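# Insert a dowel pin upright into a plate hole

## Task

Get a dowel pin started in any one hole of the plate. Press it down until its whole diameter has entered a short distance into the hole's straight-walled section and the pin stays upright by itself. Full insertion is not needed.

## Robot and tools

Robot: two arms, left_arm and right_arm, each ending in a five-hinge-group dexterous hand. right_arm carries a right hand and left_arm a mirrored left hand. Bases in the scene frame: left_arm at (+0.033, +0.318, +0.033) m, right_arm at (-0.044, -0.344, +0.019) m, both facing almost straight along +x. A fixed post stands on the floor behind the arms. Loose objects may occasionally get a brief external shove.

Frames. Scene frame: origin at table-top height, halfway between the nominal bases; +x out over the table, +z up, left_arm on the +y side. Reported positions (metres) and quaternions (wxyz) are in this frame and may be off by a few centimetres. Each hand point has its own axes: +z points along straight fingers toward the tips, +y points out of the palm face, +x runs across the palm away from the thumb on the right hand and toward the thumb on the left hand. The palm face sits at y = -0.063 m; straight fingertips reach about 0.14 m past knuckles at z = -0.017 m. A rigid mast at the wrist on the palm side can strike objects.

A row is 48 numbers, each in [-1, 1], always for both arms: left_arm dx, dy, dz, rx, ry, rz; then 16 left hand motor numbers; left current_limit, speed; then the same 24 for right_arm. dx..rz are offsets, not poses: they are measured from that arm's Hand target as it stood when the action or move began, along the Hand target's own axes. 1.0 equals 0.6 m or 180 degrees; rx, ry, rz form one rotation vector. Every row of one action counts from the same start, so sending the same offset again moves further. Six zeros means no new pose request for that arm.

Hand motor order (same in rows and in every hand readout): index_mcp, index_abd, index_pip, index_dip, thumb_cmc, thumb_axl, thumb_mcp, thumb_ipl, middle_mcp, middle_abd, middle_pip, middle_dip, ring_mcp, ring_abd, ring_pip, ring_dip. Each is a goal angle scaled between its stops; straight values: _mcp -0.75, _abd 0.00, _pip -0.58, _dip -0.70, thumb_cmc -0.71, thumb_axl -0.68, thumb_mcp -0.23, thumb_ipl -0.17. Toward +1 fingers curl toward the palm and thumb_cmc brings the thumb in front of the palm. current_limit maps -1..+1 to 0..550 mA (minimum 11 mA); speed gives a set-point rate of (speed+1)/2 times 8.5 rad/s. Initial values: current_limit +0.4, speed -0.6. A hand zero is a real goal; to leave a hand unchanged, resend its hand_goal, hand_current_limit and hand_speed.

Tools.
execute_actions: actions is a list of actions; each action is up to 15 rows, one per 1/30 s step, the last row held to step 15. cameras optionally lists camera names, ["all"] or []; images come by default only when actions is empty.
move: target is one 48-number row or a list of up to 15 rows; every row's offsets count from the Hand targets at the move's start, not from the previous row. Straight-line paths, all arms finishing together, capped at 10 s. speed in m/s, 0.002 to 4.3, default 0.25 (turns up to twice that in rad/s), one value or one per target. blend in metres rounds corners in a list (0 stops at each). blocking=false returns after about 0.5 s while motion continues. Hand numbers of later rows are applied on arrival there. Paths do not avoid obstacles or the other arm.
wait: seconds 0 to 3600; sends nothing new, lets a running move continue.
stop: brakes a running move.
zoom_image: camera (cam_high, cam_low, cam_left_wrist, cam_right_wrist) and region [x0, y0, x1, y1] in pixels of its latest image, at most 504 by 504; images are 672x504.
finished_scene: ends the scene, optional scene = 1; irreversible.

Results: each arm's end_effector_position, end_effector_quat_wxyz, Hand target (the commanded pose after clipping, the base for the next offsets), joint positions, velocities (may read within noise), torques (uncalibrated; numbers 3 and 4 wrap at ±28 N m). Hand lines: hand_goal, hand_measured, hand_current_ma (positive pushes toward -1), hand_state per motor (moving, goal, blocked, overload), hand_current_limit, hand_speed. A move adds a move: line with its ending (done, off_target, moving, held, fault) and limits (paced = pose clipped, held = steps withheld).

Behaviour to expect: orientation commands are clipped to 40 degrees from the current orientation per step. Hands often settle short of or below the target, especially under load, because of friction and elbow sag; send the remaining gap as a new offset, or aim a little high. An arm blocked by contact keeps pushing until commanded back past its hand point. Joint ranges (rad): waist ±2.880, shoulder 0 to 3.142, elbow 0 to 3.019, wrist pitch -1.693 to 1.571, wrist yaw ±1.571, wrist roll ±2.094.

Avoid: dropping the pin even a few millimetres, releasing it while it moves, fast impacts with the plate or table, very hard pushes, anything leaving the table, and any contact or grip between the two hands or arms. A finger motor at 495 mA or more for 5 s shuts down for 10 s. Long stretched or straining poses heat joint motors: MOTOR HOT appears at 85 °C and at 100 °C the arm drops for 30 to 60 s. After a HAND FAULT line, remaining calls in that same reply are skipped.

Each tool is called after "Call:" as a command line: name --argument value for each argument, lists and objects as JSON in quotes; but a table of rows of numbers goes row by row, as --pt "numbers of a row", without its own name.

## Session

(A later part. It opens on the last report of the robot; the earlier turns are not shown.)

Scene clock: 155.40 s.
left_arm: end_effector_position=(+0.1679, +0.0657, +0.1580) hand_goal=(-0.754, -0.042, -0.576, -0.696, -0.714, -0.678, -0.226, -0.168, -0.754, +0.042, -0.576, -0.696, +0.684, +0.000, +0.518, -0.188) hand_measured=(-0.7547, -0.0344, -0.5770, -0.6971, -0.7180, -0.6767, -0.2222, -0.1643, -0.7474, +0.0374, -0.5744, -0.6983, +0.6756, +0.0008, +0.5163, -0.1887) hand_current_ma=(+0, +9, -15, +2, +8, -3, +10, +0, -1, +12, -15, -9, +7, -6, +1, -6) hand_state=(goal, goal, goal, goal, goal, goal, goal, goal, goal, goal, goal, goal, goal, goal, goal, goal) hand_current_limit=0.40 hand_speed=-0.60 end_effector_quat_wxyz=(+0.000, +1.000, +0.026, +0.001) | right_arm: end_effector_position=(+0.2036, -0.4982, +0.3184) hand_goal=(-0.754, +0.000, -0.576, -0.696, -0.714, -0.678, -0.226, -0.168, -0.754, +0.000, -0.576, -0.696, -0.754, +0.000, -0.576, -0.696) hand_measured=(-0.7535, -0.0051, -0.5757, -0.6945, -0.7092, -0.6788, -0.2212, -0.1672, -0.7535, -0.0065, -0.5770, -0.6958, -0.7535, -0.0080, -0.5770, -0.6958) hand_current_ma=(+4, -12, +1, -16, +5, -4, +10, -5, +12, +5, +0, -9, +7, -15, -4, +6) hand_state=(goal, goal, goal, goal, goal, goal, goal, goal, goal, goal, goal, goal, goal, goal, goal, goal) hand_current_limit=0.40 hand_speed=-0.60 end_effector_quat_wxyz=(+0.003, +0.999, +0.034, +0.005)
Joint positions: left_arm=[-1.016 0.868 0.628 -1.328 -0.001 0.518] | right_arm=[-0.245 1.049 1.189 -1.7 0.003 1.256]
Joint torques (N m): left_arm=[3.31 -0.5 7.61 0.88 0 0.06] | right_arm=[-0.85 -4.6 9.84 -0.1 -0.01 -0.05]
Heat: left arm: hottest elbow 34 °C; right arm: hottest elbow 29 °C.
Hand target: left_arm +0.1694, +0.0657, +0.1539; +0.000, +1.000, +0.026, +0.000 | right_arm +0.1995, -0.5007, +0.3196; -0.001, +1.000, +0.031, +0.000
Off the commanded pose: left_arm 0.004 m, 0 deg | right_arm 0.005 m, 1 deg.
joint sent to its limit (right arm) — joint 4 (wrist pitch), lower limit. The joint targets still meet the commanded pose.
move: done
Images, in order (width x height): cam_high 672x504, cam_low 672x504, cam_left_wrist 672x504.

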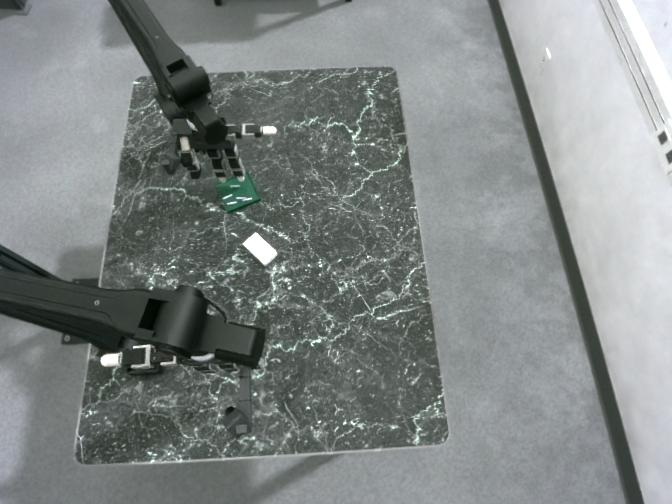

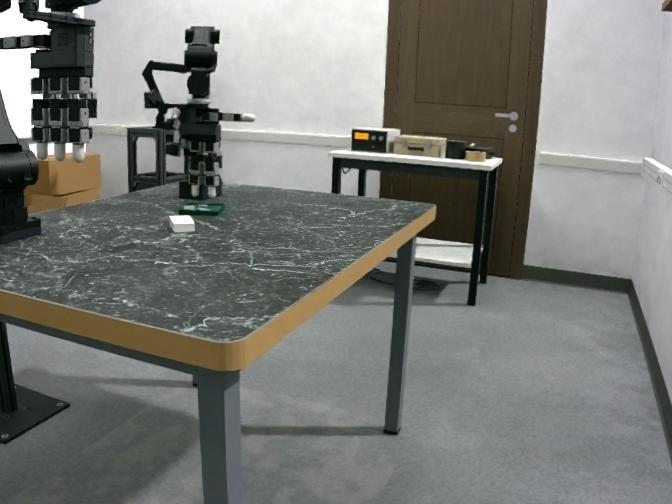

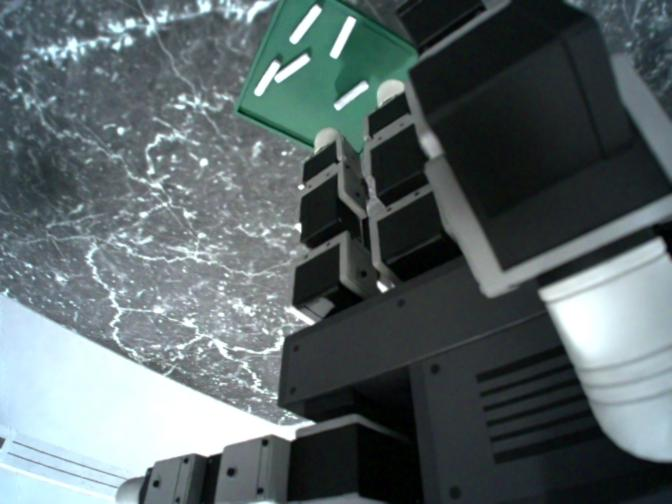

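Call:
move --target '[0.0118,0.0006,0.0248,0,0,-0.0194,-0.754,-0.042,-0.576,-0.696,-0.714,-0.678,-0.226,-0.168,-0.754,0.042,-0.576,-0.696,0.685,0,0.518,-0.188,0.4,-0.6,0,0,0,0,0,0,-0.754,0,-0.576,-0.696,-0.714,-0.678,-0.226,-0.168,-0.754,0,-0.576,-0.696,-0.754,0,-0.576,-0.696,0.4,-0.6]' --speed 0.08 --cameras '["cam_left_wrist","cam_low","cam_high"]'

Call:
zoom_image --camera "cam_left_wrist" --region '[290, 50, 410, 140]'

Call:
zoom_image --camera "cam_high" --region '[205, 165, 261, 207]'

Call:
zoom_image --camera "cam_low" --region '[170, 175, 226, 217]'

Scene clock: 156.80 s.
left_arm: end_effector_position=(+0.1737, +0.0649, +0.1434) hand_goal=(-0.754, -0.042, -0.576, -0.696, -0.714, -0.678, -0.226, -0.168, -0.754, +0.042, -0.576, -0.696, +0.684, +0.000, +0.518, -0.188) hand_measured=(-0.7547, -0.0344, -0.5770, -0.6983, -0.7180, -0.6777, -0.2222, -0.1643, -0.7474, +0.0374, -0.5744, -0.6983, +0.6756, +0.0008, +0.5163, -0.1887) hand_current_ma=(-3, +4, -5, -7, +1, +9, +5, +0, +12, +4, -14, -7, +9, -10, +4, -7) hand_state=(goal, goal, goal, goal, goal, goal, goal, goal, goal, goal, goal, goal, goal, goal, goal, goal) hand_current_limit=0.40 hand_speed=-0.60 end_effector_quat_wxyz=(+0.001, +0.999, +0.047, +0.001) | right_arm: end_effector_position=(+0.2036, -0.4982, +0.3184) hand_goal=(-0.754, +0.000, -0.576, -0.696, -0.714, -0.678, -0.226, -0.168, -0.754, +0.000, -0.576, -0.696, -0.754, +0.000, -0.576, -0.696) hand_measured=(-0.7535, -0.0051, -0.5770, -0.6958, -0.7092, -0.6777, -0.2212, -0.1681, -0.7535, -0.0065, -0.5770, -0.6958, -0.7535, -0.0080, -0.5770, -0.6958) hand_current_ma=(+14, -9, -8, -15, +2, -12, +13, -10, +16, -3, +2, -1, +0, -24, -6, +5) hand_state=(goal, goal, goal, goal, goal, goal, goal, goal, goal, goal, goal, goal, goal, goal, goal, goal) hand_current_limit=0.40 hand_speed=-0.60 end_effector_quat_wxyz=(+0.003, +0.999, +0.034, +0.005)
Joint positions: left_arm=[-1.012 0.892 0.599 -1.276 -0.001 0.48] | right_arm=[-0.245 1.049 1.189 -1.7 0.003 1.256]
Joint torques (N m): left_arm=[3.25 -0.56 7.53 0.99 -0.01 -0.13] | right_arm=[-0.85 -4.37 9.85 -0.14 -0.02 -0.09]
Heat: left arm: hottest elbow 34 °C; right arm: hottest elbow 29 °C.
Hand target: left_arm +0.1765, +0.0657, +0.1391; +0.000, +0.998, +0.056, +0.000 | right_arm +0.1995, -0.5007, +0.3196; -0.001, +1.000, +0.031, +0.000
Off the commanded pose: left_arm 0.005 m, 1 deg | right_arm 0.005 m, 1 deg.
joint sent to its limit (right arm) — joint 4 (wrist pitch), lower limit. The joint targets still meet the commanded pose.
move: done
Images, in order (width x height): cam_high 672x504, cam_low 672x504, cam_left_wrist 672x504.

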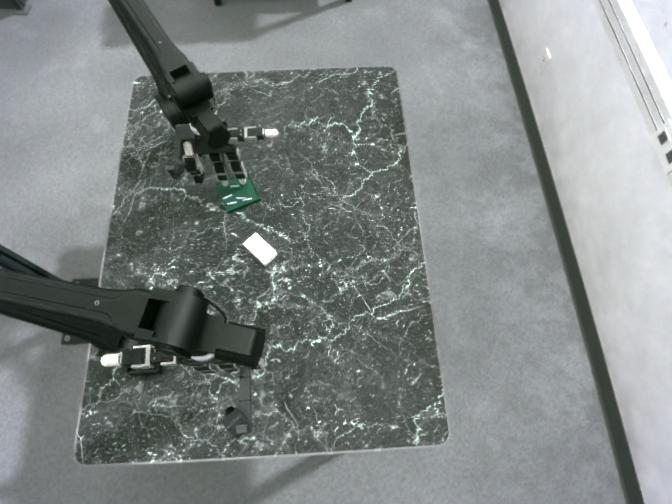

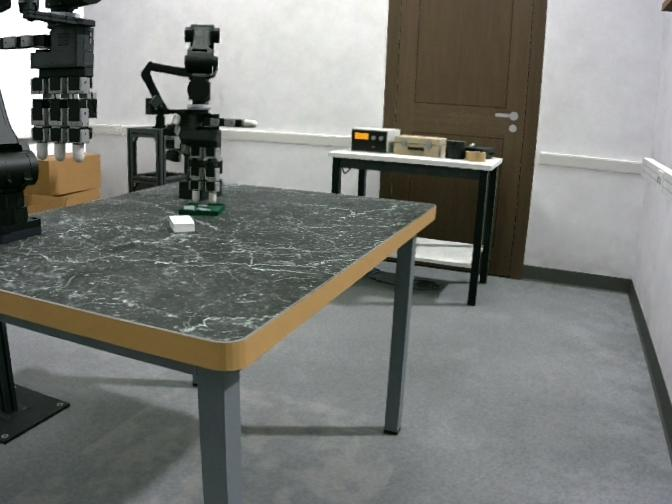

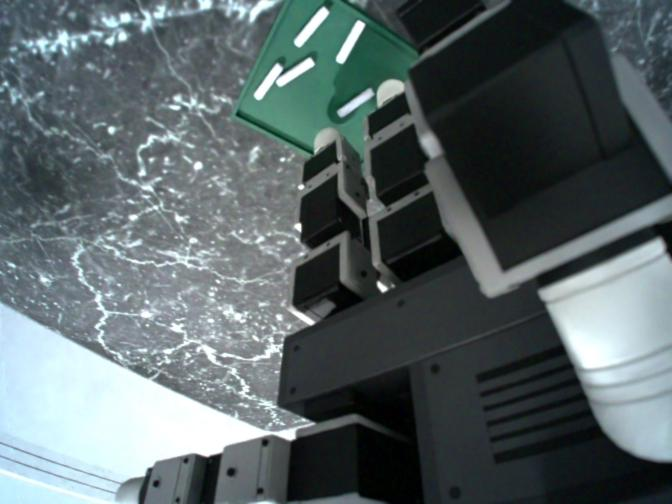

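Scaled by 4.200 from the camera's image (finer frame: 960x720).

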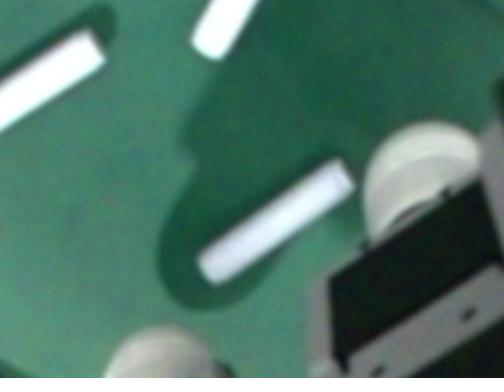

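Scaled by 9.000 from the camera's image (finer frame: 960x720).

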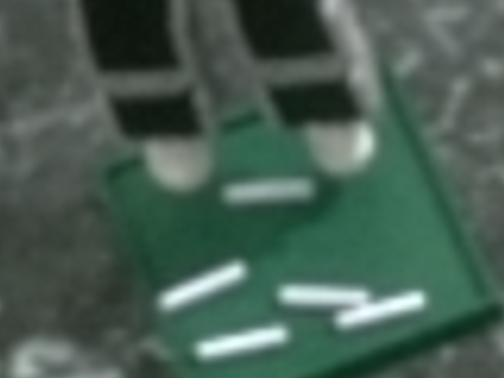

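Scaled by 9.000 from the camera's image (finer frame: 960x720).

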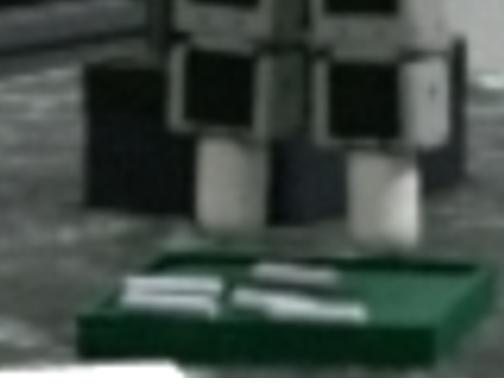

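Call:
move --target '[-0.001,0.0008,0.0205,0,0,0,-0.754,-0.042,-0.576,-0.696,-0.714,-0.678,-0.226,-0.168,-0.754,0.042,-0.576,-0.696,0.685,0,0.518,-0.188,0.4,-0.6,0,0,0,0,0,0,-0.754,0,-0.576,-0.696,-0.714,-0.678,-0.226,-0.168,-0.754,0,-0.576,-0.696,-0.754,0,-0.576,-0.696,0.4,-0.6]' --speed 0.03 --cameras '["cam_left_wrist","cam_low","cam_high"]'

Call:
zoom_image --camera "cam_left_wrist" --region '[290, 50, 410, 140]'

Call:
zoom_image --camera "cam_high" --region '[205, 165, 261, 207]'

Call:
zoom_image --camera "cam_low" --region '[170, 175, 226, 217]'

Scene clock: 157.97 s.
left_arm: end_effector_position=(+0.1746, +0.0641, +0.1334) hand_goal=(-0.754, -0.042, -0.576, -0.696, -0.714, -0.678, -0.226, -0.168, -0.754, +0.042, -0.576, -0.696, +0.684, +0.000, +0.518, -0.188) hand_measured=(-0.7547, -0.0344, -0.5795, -0.7022, -0.7192, -0.6767, -0.2212, -0.1643, -0.7559, +0.0462, -0.5834, -0.6983, +0.6756, -0.0007, +0.5150, -0.1887) hand_current_ma=(-5, -2, -10, -10, +0, +1, +5, -3, +6, +5, -15, -3, +10, -7, -3, -1) hand_state=(goal, goal, goal, goal, goal, goal, goal, goal, goal, goal, goal, goal, goal, goal, goal, goal) hand_current_limit=0.40 hand_speed=-0.60 end_effector_quat_wxyz=(+0.003, +0.999, +0.049, +0.002) | right_arm: end_effector_position=(+0.2036, -0.4982, +0.3184) hand_goal=(-0.754, +0.000, -0.576, -0.696, -0.714, -0.678, -0.226, -0.168, -0.754, +0.000, -0.576, -0.696, -0.754, +0.000, -0.576, -0.696) hand_measured=(-0.7535, -0.0065, -0.5770, -0.6971, -0.7092, -0.6777, -0.2212, -0.1691, -0.7535, -0.0065, -0.5770, -0.6958, -0.7523, -0.0095, -0.5770, -0.6958) hand_current_ma=(+8, -6, -7, -5, -5, -4, +10, -2, +6, -2, +0, -4, +3, -24, -3, +10) hand_state=(goal, goal, goal, goal, goal, goal, goal, goal, goal, goal, goal, goal, goal, goal, goal, goal) hand_current_limit=0.40 hand_speed=-0.60 end_effector_quat_wxyz=(+0.003, +0.999, +0.034, +0.005)
Joint positions: left_arm=[-1.012 0.904 0.577 -1.237 -0.001 0.476] | right_arm=[-0.245 1.049 1.189 -1.7 0.003 1.256]
Joint torques (N m): left_arm=[3.02 -0.38 7.15 1.09 -0.01 -0.13] | right_arm=[-0.67 -4.66 9.94 -0.17 -0.01 -0.1]
Heat: left arm: hottest elbow 34 °C; right arm: hottest elbow 29 °C.
Hand target: left_arm +0.1759, +0.0652, +0.1267; +0.000, +0.998, +0.056, +0.000 | right_arm +0.1995, -0.5007, +0.3196; -0.001, +1.000, +0.031, +0.000
Off the commanded pose: left_arm 0.007 m, 1 deg | right_arm 0.005 m, 1 deg.
joint sent to its limit (right arm) — joint 4 (wrist pitch), lower limit. The joint targets still meet the commanded pose.
move: done
Images, in order (width x height): cam_high 672x504, cam_low 672x504, cam_left_wrist 672x504.

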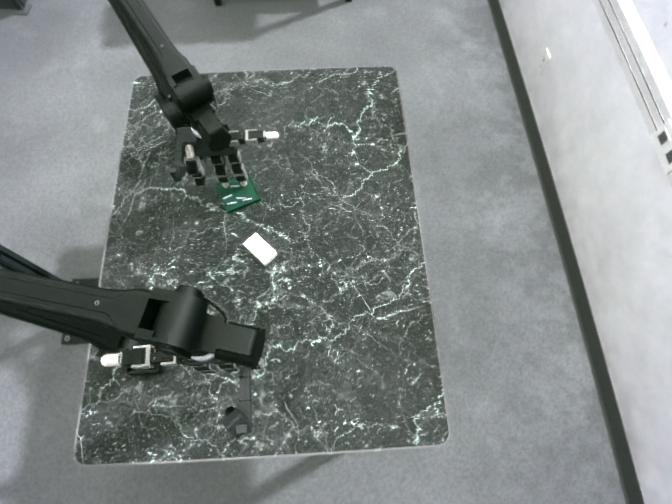

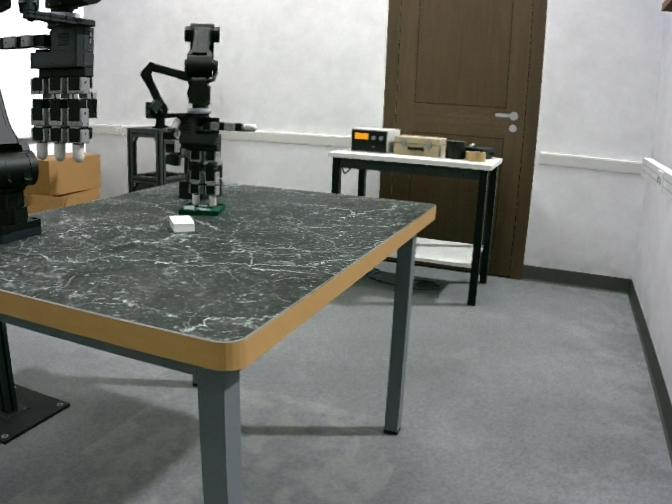

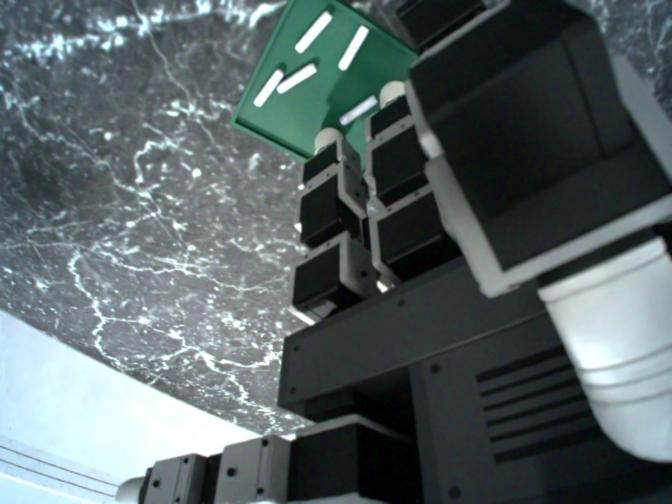

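Scaled by 4.200 from the camera's image (finer frame: 960x720).

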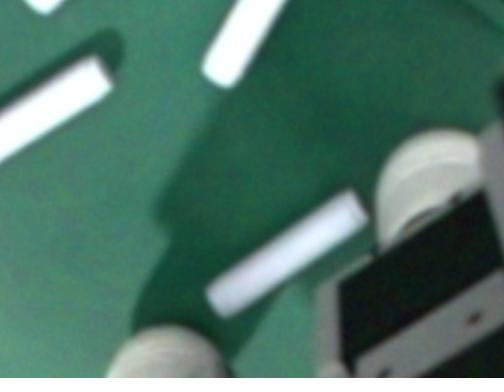

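Scaled by 9.000 from the camera's image (finer frame: 960x720).

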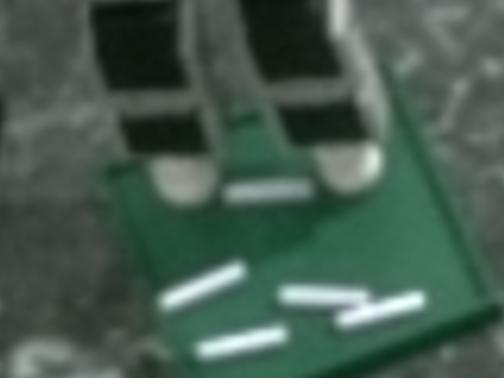

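Scaled by 9.000 from the camera's image (finer frame: 960x720).

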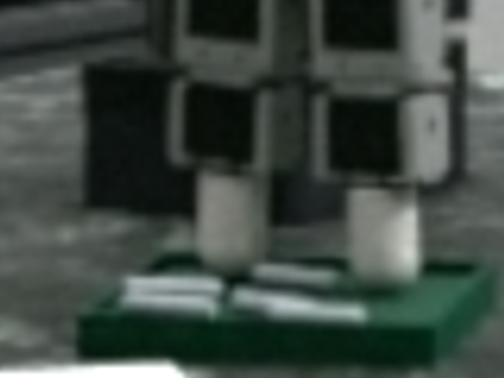

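Call:
move --target '[0,0,0,0,0,0,-0.754,0.08,-0.576,-0.696,-0.714,-0.678,-0.226,-0.168,-0.754,-0.08,-0.576,-0.696,0.685,0,0.518,-0.188,0.4,-0.9,0,0,0,0,0,0,-0.754,0,-0.576,-0.696,-0.714,-0.678,-0.226,-0.168,-0.754,0,-0.576,-0.696,-0.754,0,-0.576,-0.696,0.4,-0.6]' --speed 0.04 --cameras '["cam_left_wrist","cam_low","cam_high"]'

Call:
zoom_image --camera "cam_left_wrist" --region '[290, 50, 410, 140]'

Call:
zoom_image --camera "cam_high" --region '[205, 165, 261, 207]'

Call:
zoom_image --camera "cam_low" --region '[170, 175, 226, 217]'

Scene clock: 158.83 s.
left_arm: end_effector_position=(+0.1743, +0.0639, +0.1334) hand_goal=(-0.754, +0.080, -0.576, -0.696, -0.714, -0.678, -0.226, -0.168, -0.754, -0.080, -0.576, -0.696, +0.684, +0.000, +0.518, -0.188) hand_measured=(-0.7547, +0.0228, -0.5795, -0.7022, -0.7180, -0.6777, -0.2212, -0.1643, -0.7571, +0.0374, -0.5821, -0.6983, +0.6756, +0.0008, +0.5150, -0.1887) hand_current_ma=(-4, -5, -11, -4, -2, +3, +7, +7, +7, +49, -12, -7, +7, +1, +2, -6) hand_state=(goal, blocked, goal, goal, goal, goal, goal, goal, goal, blocked, goal, goal, goal, goal, goal, goal) hand_current_limit=0.40 hand_speed=-0.90 end_effector_quat_wxyz=(+0.003, +0.999, +0.050, +0.001) | right_arm: end_effector_position=(+0.2036, -0.4982, +0.3184) hand_goal=(-0.754, +0.000, -0.576, -0.696, -0.714, -0.678, -0.226, -0.168, -0.754, +0.000, -0.576, -0.696, -0.754, +0.000, -0.576, -0.696) hand_measured=(-0.7523, -0.0065, -0.5770, -0.6958, -0.7079, -0.6788, -0.2212, -0.1681, -0.7535, -0.0080, -0.5770, -0.6958, -0.7535, -0.0080, -0.5770, -0.6971) hand_current_ma=(+4, -11, -6, -7, +1, -4, +10, -7, +8, +12, +0, -12, +3, -14, +4, +5) hand_state=(goal, goal, goal, goal, goal, goal, goal, goal, goal, goal, goal, goal, goal, goal, goal, goal) hand_current_limit=0.40 hand_speed=-0.60 end_effector_quat_wxyz=(+0.003, +0.999, +0.034, +0.005)
Joint positions: left_arm=[-1.012 0.904 0.577 -1.237 0.001 0.475] | right_arm=[-0.245 1.049 1.189 -1.7 0.003 1.256]
Joint torques (N m): left_arm=[2.96 -0.44 7.12 1.11 -0.08 -0.14] | right_arm=[-0.38 -4.25 9.98 -0.14 -0.01 -0.1]
Heat: left arm: hottest elbow 34 °C; right arm: hottest elbow 29 °C.
Hand target: left_arm +0.1759, +0.0652, +0.1267; +0.000, +0.998, +0.056, +0.000 | right_arm +0.1995, -0.5007, +0.3196; -0.001, +1.000, +0.031, +0.000
Off the commanded pose: left_arm 0.007 m, 1 deg | right_arm 0.005 m, 1 deg.
joint sent to its limit (right arm) — joint 4 (wrist pitch), lower limit. The joint targets still meet the commanded pose.
move: done
Images, in order (width x height): cam_high 672x504, cam_low 672x504, cam_left_wrist 672x504.

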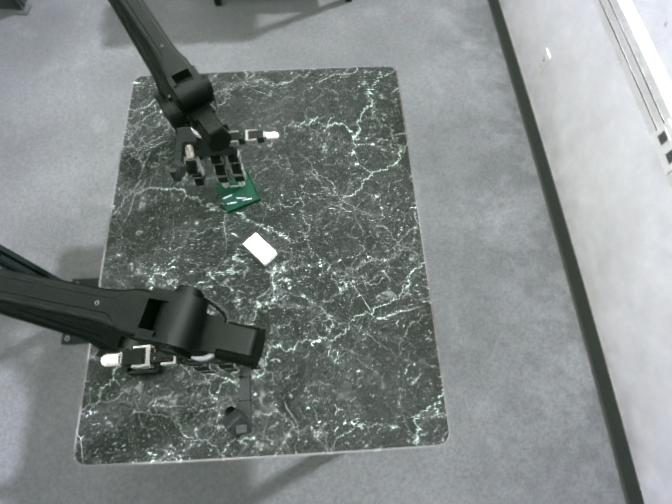

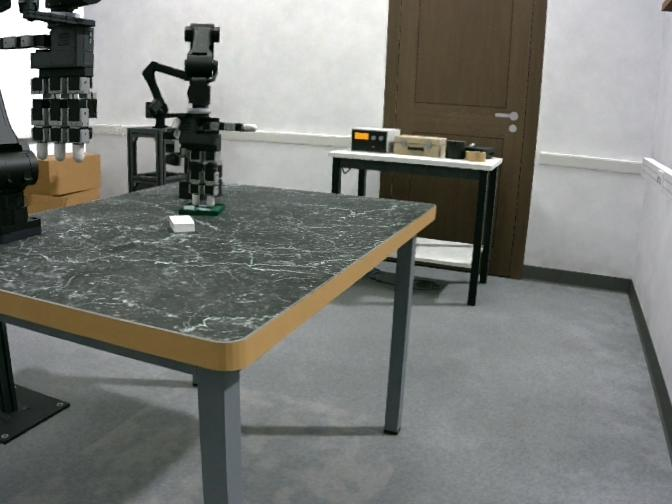

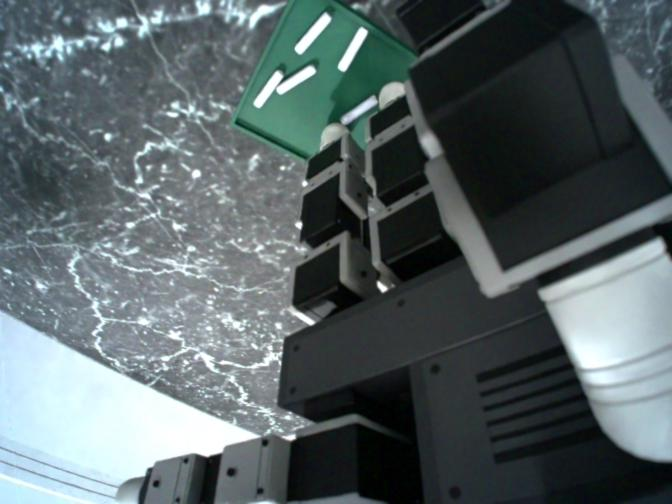

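Scaled by 4.200 from the camera's image (finer frame: 960x720).

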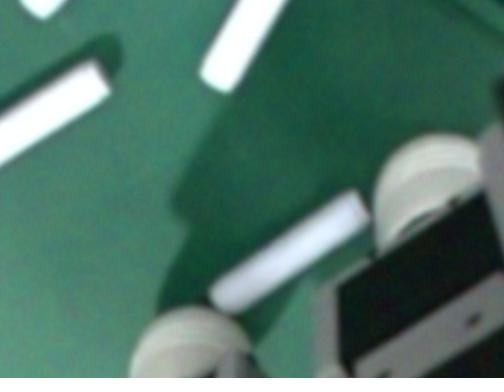

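Scaled by 9.000 from the camera's image (finer frame: 960x720).

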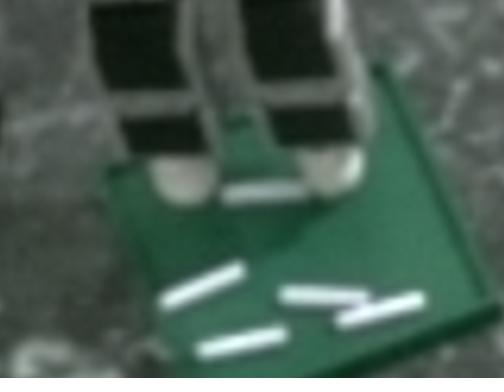

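Scaled by 9.000 from the camera's image (finer frame: 960x720).

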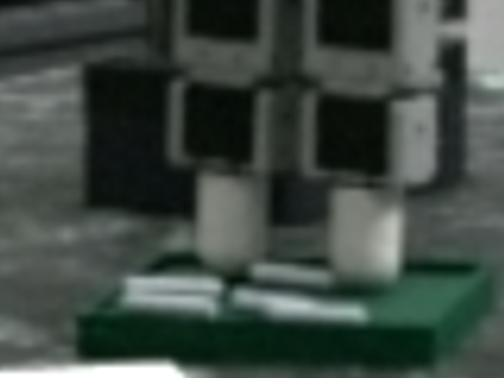

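Call:
move --target '[0,0,0,0,0,0,-0.754,0.16,-0.576,-0.696,-0.714,-0.678,-0.226,-0.168,-0.754,-0.12,-0.576,-0.696,0.685,0,0.518,-0.188,0.4,-0.9,0,0,0,0,0,0,-0.754,0,-0.576,-0.696,-0.714,-0.678,-0.226,-0.168,-0.754,0,-0.576,-0.696,-0.754,0,-0.576,-0.696,0.4,-0.6]' --speed 0.04 --cameras '["cam_left_wrist"]'

Call:
zoom_image --camera "cam_left_wrist" --region '[290, 50, 410, 140]'

Scene clock: 159.57 s.
left_arm: end_effector_position=(+0.1737, +0.0635, +0.1335) hand_goal=(-0.754, +0.160, -0.576, -0.696, -0.714, -0.678, -0.226, -0.168, -0.754, -0.120, -0.576, -0.696, +0.684, +0.000, +0.518, -0.188) hand_measured=(-0.7547, +0.1458, -0.5795, -0.7022, -0.7192, -0.6777, -0.2212, -0.1643, -0.7583, -0.0139, -0.5834, -0.6983, +0.6744, +0.0008, +0.5150, -0.1887) hand_current_ma=(-3, -2, -7, -5, +1, +7, +8, +2, +9, +34, -8, -6, +9, -1, -1, -3) hand_state=(goal, goal, goal, goal, goal, goal, goal, goal, goal, blocked, goal, goal, goal, goal, goal, goal) hand_current_limit=0.40 hand_speed=-0.90 end_effector_quat_wxyz=(+0.004, +0.999, +0.050, +0.000) | right_arm: end_effector_position=(+0.2036, -0.4982, +0.3184) hand_goal=(-0.754, +0.000, -0.576, -0.696, -0.714, -0.678, -0.226, -0.168, -0.754, +0.000, -0.576, -0.696, -0.754, +0.000, -0.576, -0.696) hand_measured=(-0.7523, -0.0065, -0.5770, -0.6945, -0.7092, -0.6767, -0.2222, -0.1681, -0.7535, -0.0065, -0.5770, -0.6971, -0.7535, -0.0080, -0.5770, -0.6958) hand_current_ma=(+12, -8, -13, -11, +0, -14, +12, -1, +4, +3, -2, -16, +6, -26, +0, +9) hand_state=(goal, goal, goal, goal, goal, goal, goal, goal, goal, goal, goal, goal, goal, goal, goal, goal) hand_current_limit=0.40 hand_speed=-0.60 end_effector_quat_wxyz=(+0.003, +0.999, +0.034, +0.005)
Joint positions: left_arm=[-1.012 0.904 0.577 -1.237 0.005 0.475] | right_arm=[-0.245 1.049 1.189 -1.7 0.003 1.256]
Joint torques (N m): left_arm=[3.02 -0.5 7.13 1.1 -0.21 -0.12] | right_arm=[-0.91 -5.07 9.95 -0.27 -0.04 -0.02]
Heat: left arm: hottest elbow 34 °C; right arm: hottest elbow 29 °C.
Hand target: left_arm +0.1759, +0.0652, +0.1267; +0.000, +0.998, +0.056, +0.000 | right_arm +0.1995, -0.5007, +0.3196; -0.001, +1.000, +0.031, +0.000
Off the commanded pose: left_arm 0.007 m, 1 deg | right_arm 0.005 m, 1 deg.
joint sent to its limit (right arm) — joint 4 (wrist pitch), lower limit. The joint targets still meet the commanded pose.
move: done

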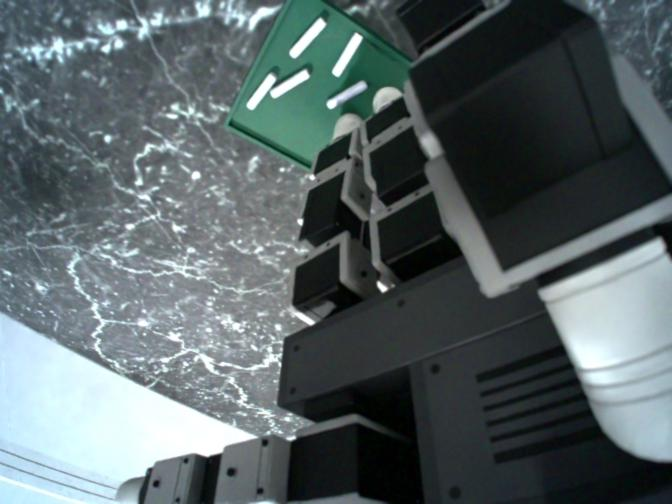

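Scaled by 4.200 from the camera's image (finer frame: 960x720).

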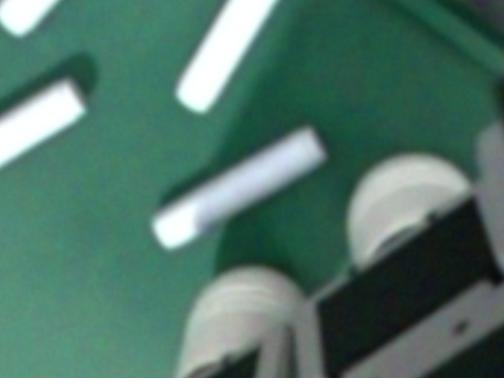

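Call:
move --pt "0.012 0.0225 -0.05 0 0 0 -0.754 -0.042 -0.576 -0.696 -0.714 -0.678 -0.226 -0.168 -0.754 0.042 -0.576 -0.696 0.685 0 0.518 -0.188 0.4 -0.6 0 0 0 0 0 0 -0.754 0 -0.576 -0.696 -0.714 -0.678 -0.226 -0.168 -0.754 0 -0.576 -0.696 -0.754 0 -0.576 -0.696 0.4 -0.6" --pt "0.012 0.0225 -0.11 0 0 0 -0.754 -0.042 -0.576 -0.696 -0.714 -0.678 -0.226 -0.168 -0.754 0.042 -0.576 -0.696 0.685 0 0.518 -0.188 0.4 -0.6 0 0 0 0 0 0 -0.754 0 -0.576 -0.696 -0.714 -0.678 -0.226 -0.168 -0.754 0 -0.576 -0.696 -0.754 0 -0.576 -0.696 0.4 -0.6" --speed 0.06 --cameras '["cam_left_wrist","cam_high"]'

Call:
zoom_image --camera "cam_left_wrist" --region '[250, 20, 410, 140]'

Call:
zoom_image --camera "cam_high" --region '[205, 165, 261, 207]'

Scene clock: 163.00 s.
left_arm: end_effector_position=(+0.1748, +0.0637, +0.1682) hand_goal=(-0.754, -0.042, -0.576, -0.696, -0.714, -0.678, -0.226, -0.168, -0.754, +0.042, -0.576, -0.696, +0.684, +0.000, +0.518, -0.188) hand_measured=(-0.7511, -0.0446, -0.5731, -0.6945, -0.7092, -0.6767, -0.2212, -0.1643, -0.7462, +0.0345, -0.5731, -0.6932, +0.6756, +0.0008, +0.5150, -0.1887) hand_current_ma=(-6, +5, -9, -8, +7, +7, +2, -1, +1, -1, -5, -4, +5, +0, -2, -1) hand_state=(goal, goal, goal, goal, goal, goal, goal, goal, goal, goal, goal, goal, goal, goal, goal, goal) hand_current_limit=0.40 hand_speed=-0.60 end_effector_quat_wxyz=(-0.021, +0.998, +0.050, -0.012) | right_arm: end_effector_position=(+0.2036, -0.4982, +0.3184) hand_goal=(-0.754, +0.000, -0.576, -0.696, -0.714, -0.678, -0.226, -0.168, -0.754, +0.000, -0.576, -0.696, -0.754, +0.000, -0.576, -0.696) hand_measured=(-0.7535, -0.0065, -0.5770, -0.6971, -0.7079, -0.6777, -0.2212, -0.1672, -0.7535, -0.0080, -0.5770, -0.6958, -0.7523, -0.0080, -0.5770, -0.6958) hand_current_ma=(+7, -6, -12, -5, -4, -6, +7, -7, +11, +0, +7, -11, +6, -15, -3, +9) hand_state=(goal, goal, goal, goal, goal, goal, goal, goal, goal, goal, goal, goal, goal, goal, goal, goal) hand_current_limit=0.40 hand_speed=-0.60 end_effector_quat_wxyz=(+0.003, +0.999, +0.034, +0.005)
Joint positions: left_arm=[-1.012 0.915 0.689 -1.394 -0.001 0.475] | right_arm=[-0.245 1.049 1.189 -1.7 0.003 1.256]
Joint torques (N m): left_arm=[3.08 -2.26 11.82 -0.21 -0.01 -0.11] | right_arm=[-0.97 -4.48 9.78 -0.09 -0.03 -0.06]
Heat: left arm: hottest elbow 34 °C; right arm: hottest elbow 29 °C.
Hand target: left_arm +0.1846, +0.0525, +0.1927; +0.000, +0.998, +0.056, +0.000 | right_arm +0.1995, -0.5007, +0.3196; -0.001, +1.000, +0.031, +0.000
Off the commanded pose: left_arm 0.029 m, 3 deg | right_arm 0.005 m, 1 deg.
joint sent to its limit (right arm) — joint 4 (wrist pitch), lower limit. The joint targets still meet the commanded pose.
move: off_target (left_arm)
Images, in order (width x height): cam_high 672x504, cam_left_wrist 672x504.

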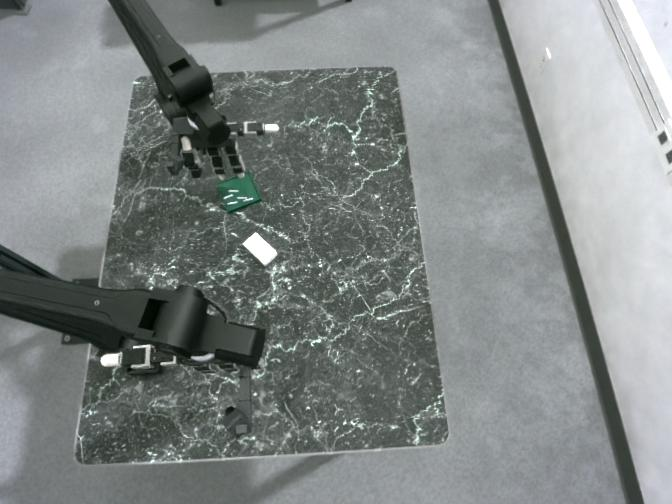

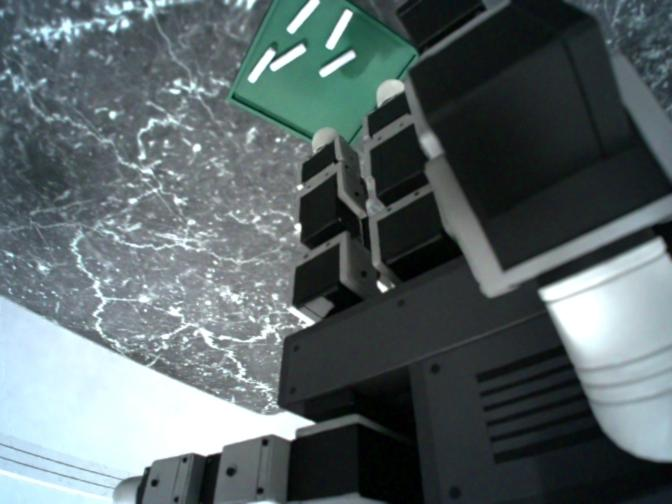

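Scaled by 3.150 from the camera's image (finer frame: 960x720).

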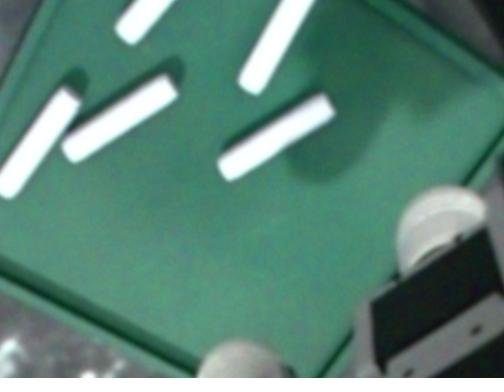

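Scaled by 9.000 from the camera's image (finer frame: 960x720).

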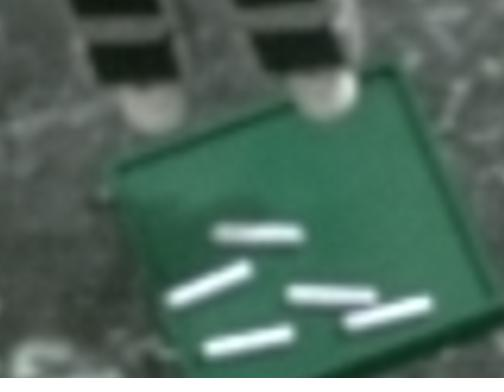

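Call:
move --target '[-0.035,0.0025,0.0812,0,0,0.041,-0.754,-0.042,-0.576,-0.696,-0.714,-0.678,-0.226,-0.168,-0.754,0.042,-0.576,-0.696,0.685,0,0.518,-0.188,0.4,-0.6,0,0,0,0,0,0,-0.754,0,-0.576,-0.696,-0.714,-0.678,-0.226,-0.168,-0.754,0,-0.576,-0.696,-0.754,0,-0.576,-0.696,0.4,-0.6]' --speed 0.08 --cameras '["cam_left_wrist","cam_low","cam_high"]'

Call:
zoom_image --camera "cam_left_wrist" --region '[290, 50, 410, 140]'

Call:
zoom_image --camera "cam_high" --region '[205, 165, 261, 207]'

Scene clock: 164.97 s.
left_arm: end_effector_position=(+0.1669, +0.0507, +0.1485) hand_goal=(-0.754, -0.042, -0.576, -0.696, -0.714, -0.678, -0.226, -0.168, -0.754, +0.042, -0.576, -0.696, +0.684, +0.000, +0.518, -0.188) hand_measured=(-0.7511, -0.0373, -0.5731, -0.6945, -0.7104, -0.6777, -0.2212, -0.1633, -0.7474, +0.0345, -0.5731, -0.6932, +0.6756, +0.0008, +0.5150, -0.1887) hand_current_ma=(-15, +1, -12, -13, +6, +0, +11, -4, +4, +0, -13, -1, +8, -5, +2, -2) hand_state=(goal, goal, goal, goal, goal, goal, goal, goal, goal, goal, goal, goal, goal, goal, goal, goal) hand_current_limit=0.40 hand_speed=-0.60 end_effector_quat_wxyz=(+0.001, +1.000, +0.001, +0.001) | right_arm: end_effector_position=(+0.2036, -0.4982, +0.3184) hand_goal=(-0.754, +0.000, -0.576, -0.696, -0.714, -0.678, -0.226, -0.168, -0.754, +0.000, -0.576, -0.696, -0.754, +0.000, -0.576, -0.696) hand_measured=(-0.7535, -0.0051, -0.5770, -0.6958, -0.7079, -0.6777, -0.2212, -0.1672, -0.7535, -0.0080, -0.5757, -0.6958, -0.7535, -0.0080, -0.5770, -0.6958) hand_current_ma=(+5, -13, -10, -1, +4, +1, +17, -4, +4, -4, -2, -15, -1, -13, +3, +7) hand_state=(goal, goal, goal, goal, goal, goal, goal, goal, goal, goal, goal, goal, goal, goal, goal, goal) hand_current_limit=0.40 hand_speed=-0.60 end_effector_quat_wxyz=(+0.003, +0.999, +0.034, +0.005)
Joint positions: left_arm=[-1.037 0.923 0.629 -1.274 -0.001 0.548] | right_arm=[-0.245 1.049 1.189 -1.7 0.003 1.256]
Joint torques (N m): left_arm=[2.2 -0.91 7.51 1.05 0 0.07] | right_arm=[-0.21 -4.84 10.11 -0.2 -0.1 -0.1]
Heat: left arm: hottest elbow 34 °C; right arm: hottest elbow 29 °C.
Hand target: left_arm +0.1639, +0.0488, +0.1441; +0.000, +1.000, -0.008, +0.000 | right_arm +0.1995, -0.5007, +0.3196; -0.001, +1.000, +0.031, +0.000
Off the commanded pose: left_arm 0.006 m, 1 deg | right_arm 0.005 m, 1 deg.
joint sent to its limit (right arm) — joint 4 (wrist pitch), lower limit. The joint targets still meet the commanded pose.
move: done
Images, in order (width x height): cam_high 672x504, cam_low 672x504, cam_left_wrist 672x504.

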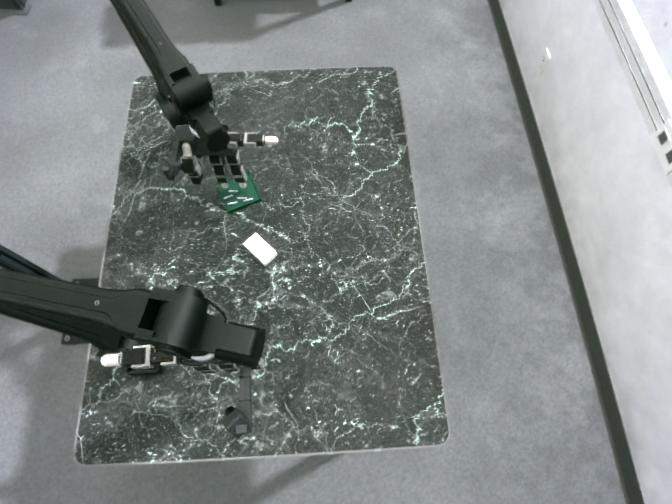

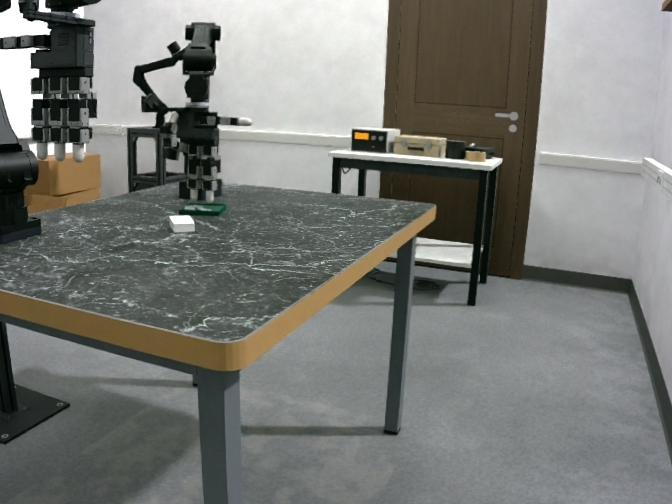

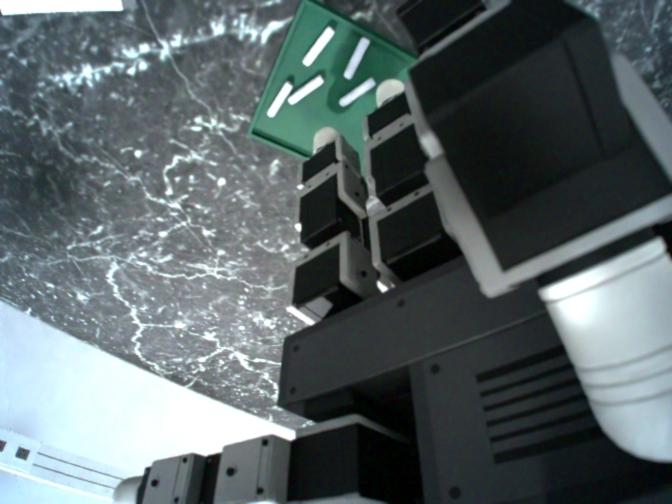

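Scaled by 4.200 from the camera's image (finer frame: 960x720).

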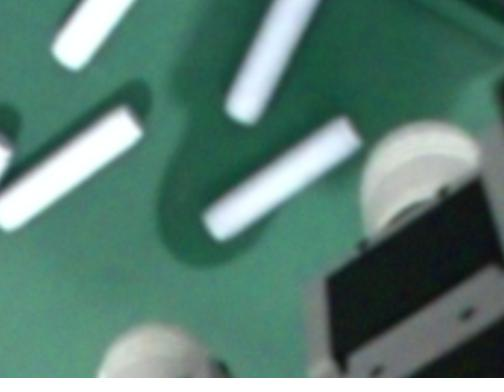

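Scaled by 9.000 from the camera's image (finer frame: 960x720).

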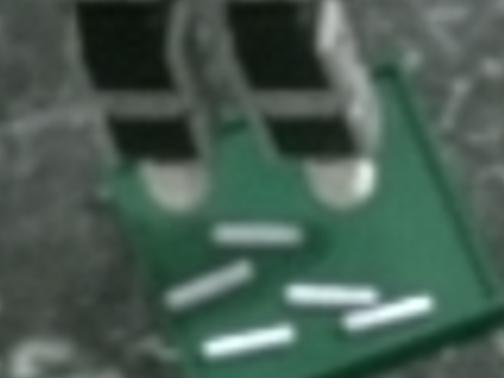

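Call:
move --target '[-0.0065,0.0065,0.0125,0,0,-0.01,-0.754,-0.042,-0.576,-0.696,-0.714,-0.678,-0.226,-0.168,-0.754,0.042,-0.576,-0.696,0.685,0,0.518,-0.188,0.4,-0.6,0,0,0,0,0,0,-0.754,0,-0.576,-0.696,-0.714,-0.678,-0.226,-0.168,-0.754,0,-0.576,-0.696,-0.754,0,-0.576,-0.696,0.4,-0.6]' --speed 0.08 --cameras '["cam_left_wrist"]'

Call:
zoom_image --camera "cam_left_wrist" --region '[290, 50, 410, 140]'

Scene clock: 166.23 s.
left_arm: end_effector_position=(+0.1614, +0.0464, +0.1407) hand_goal=(-0.754, -0.042, -0.576, -0.696, -0.714, -0.678, -0.226, -0.168, -0.754, +0.042, -0.576, -0.696, +0.684, +0.000, +0.518, -0.188) hand_measured=(-0.7511, -0.0373, -0.5731, -0.6945, -0.7192, -0.6777, -0.2212, -0.1643, -0.7462, +0.0345, -0.5731, -0.6932, +0.6756, +0.0008, +0.5150, -0.1887) hand_current_ma=(-18, +0, -7, -9, -2, +5, +2, -3, +7, +0, -9, -3, +2, -4, -2, -1) hand_state=(goal, goal, goal, goal, goal, goal, goal, goal, goal, goal, goal, goal, goal, goal, goal, goal) hand_current_limit=0.40 hand_speed=-0.60 end_effector_quat_wxyz=(+0.001, +1.000, +0.007, +0.001) | right_arm: end_effector_position=(+0.2036, -0.4982, +0.3184) hand_goal=(-0.754, +0.000, -0.576, -0.696, -0.714, -0.678, -0.226, -0.168, -0.754, +0.000, -0.576, -0.696, -0.754, +0.000, -0.576, -0.696) hand_measured=(-0.7535, -0.0065, -0.5782, -0.6971, -0.7079, -0.6767, -0.2212, -0.1681, -0.7523, -0.0080, -0.5770, -0.6971, -0.7523, -0.0080, -0.5770, -0.6958) hand_current_ma=(+12, -10, -4, -4, +0, -3, +10, -5, +2, -1, +3, -6, +2, -16, +5, +12) hand_state=(goal, goal, goal, goal, goal, goal, goal, goal, goal, goal, goal, goal, goal, goal, goal, goal) hand_current_limit=0.40 hand_speed=-0.60 end_effector_quat_wxyz=(+0.003, +0.999, +0.034, +0.005)
Joint positions: left_arm=[-1.075 0.935 0.614 -1.248 -0.001 0.498] | right_arm=[-0.245 1.049 1.189 -1.7 0.003 1.256]
Joint torques (N m): left_arm=[2.26 -1.08 7.45 0.98 0 -0.16] | right_arm=[-0.97 -4.42 9.89 -0.1 -0.04 -0.03]
Heat: left arm: hottest elbow 34 °C; right arm: hottest elbow 29 °C.
Hand target: left_arm +0.1599, +0.0449, +0.1365; +0.000, +1.000, +0.008, -0.001 | right_arm +0.1995, -0.5007, +0.3196; -0.001, +1.000, +0.031, +0.000
Off the commanded pose: left_arm 0.005 m, 0 deg | right_arm 0.005 m, 1 deg.
joint sent to its limit (right arm) — joint 4 (wrist pitch), lower limit. The joint targets still meet the commanded pose.
move: done

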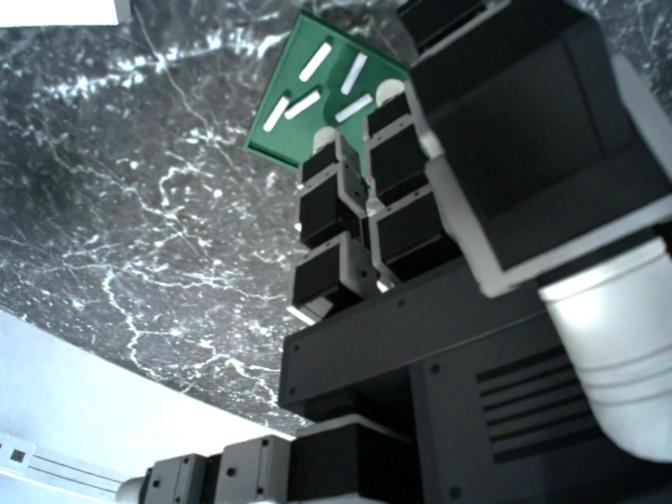

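Scaled by 4.200 from the camera's image (finer frame: 960x720).

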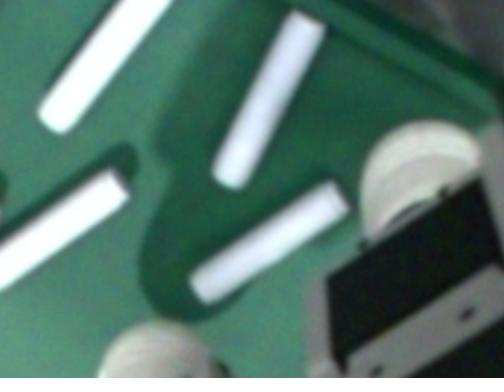

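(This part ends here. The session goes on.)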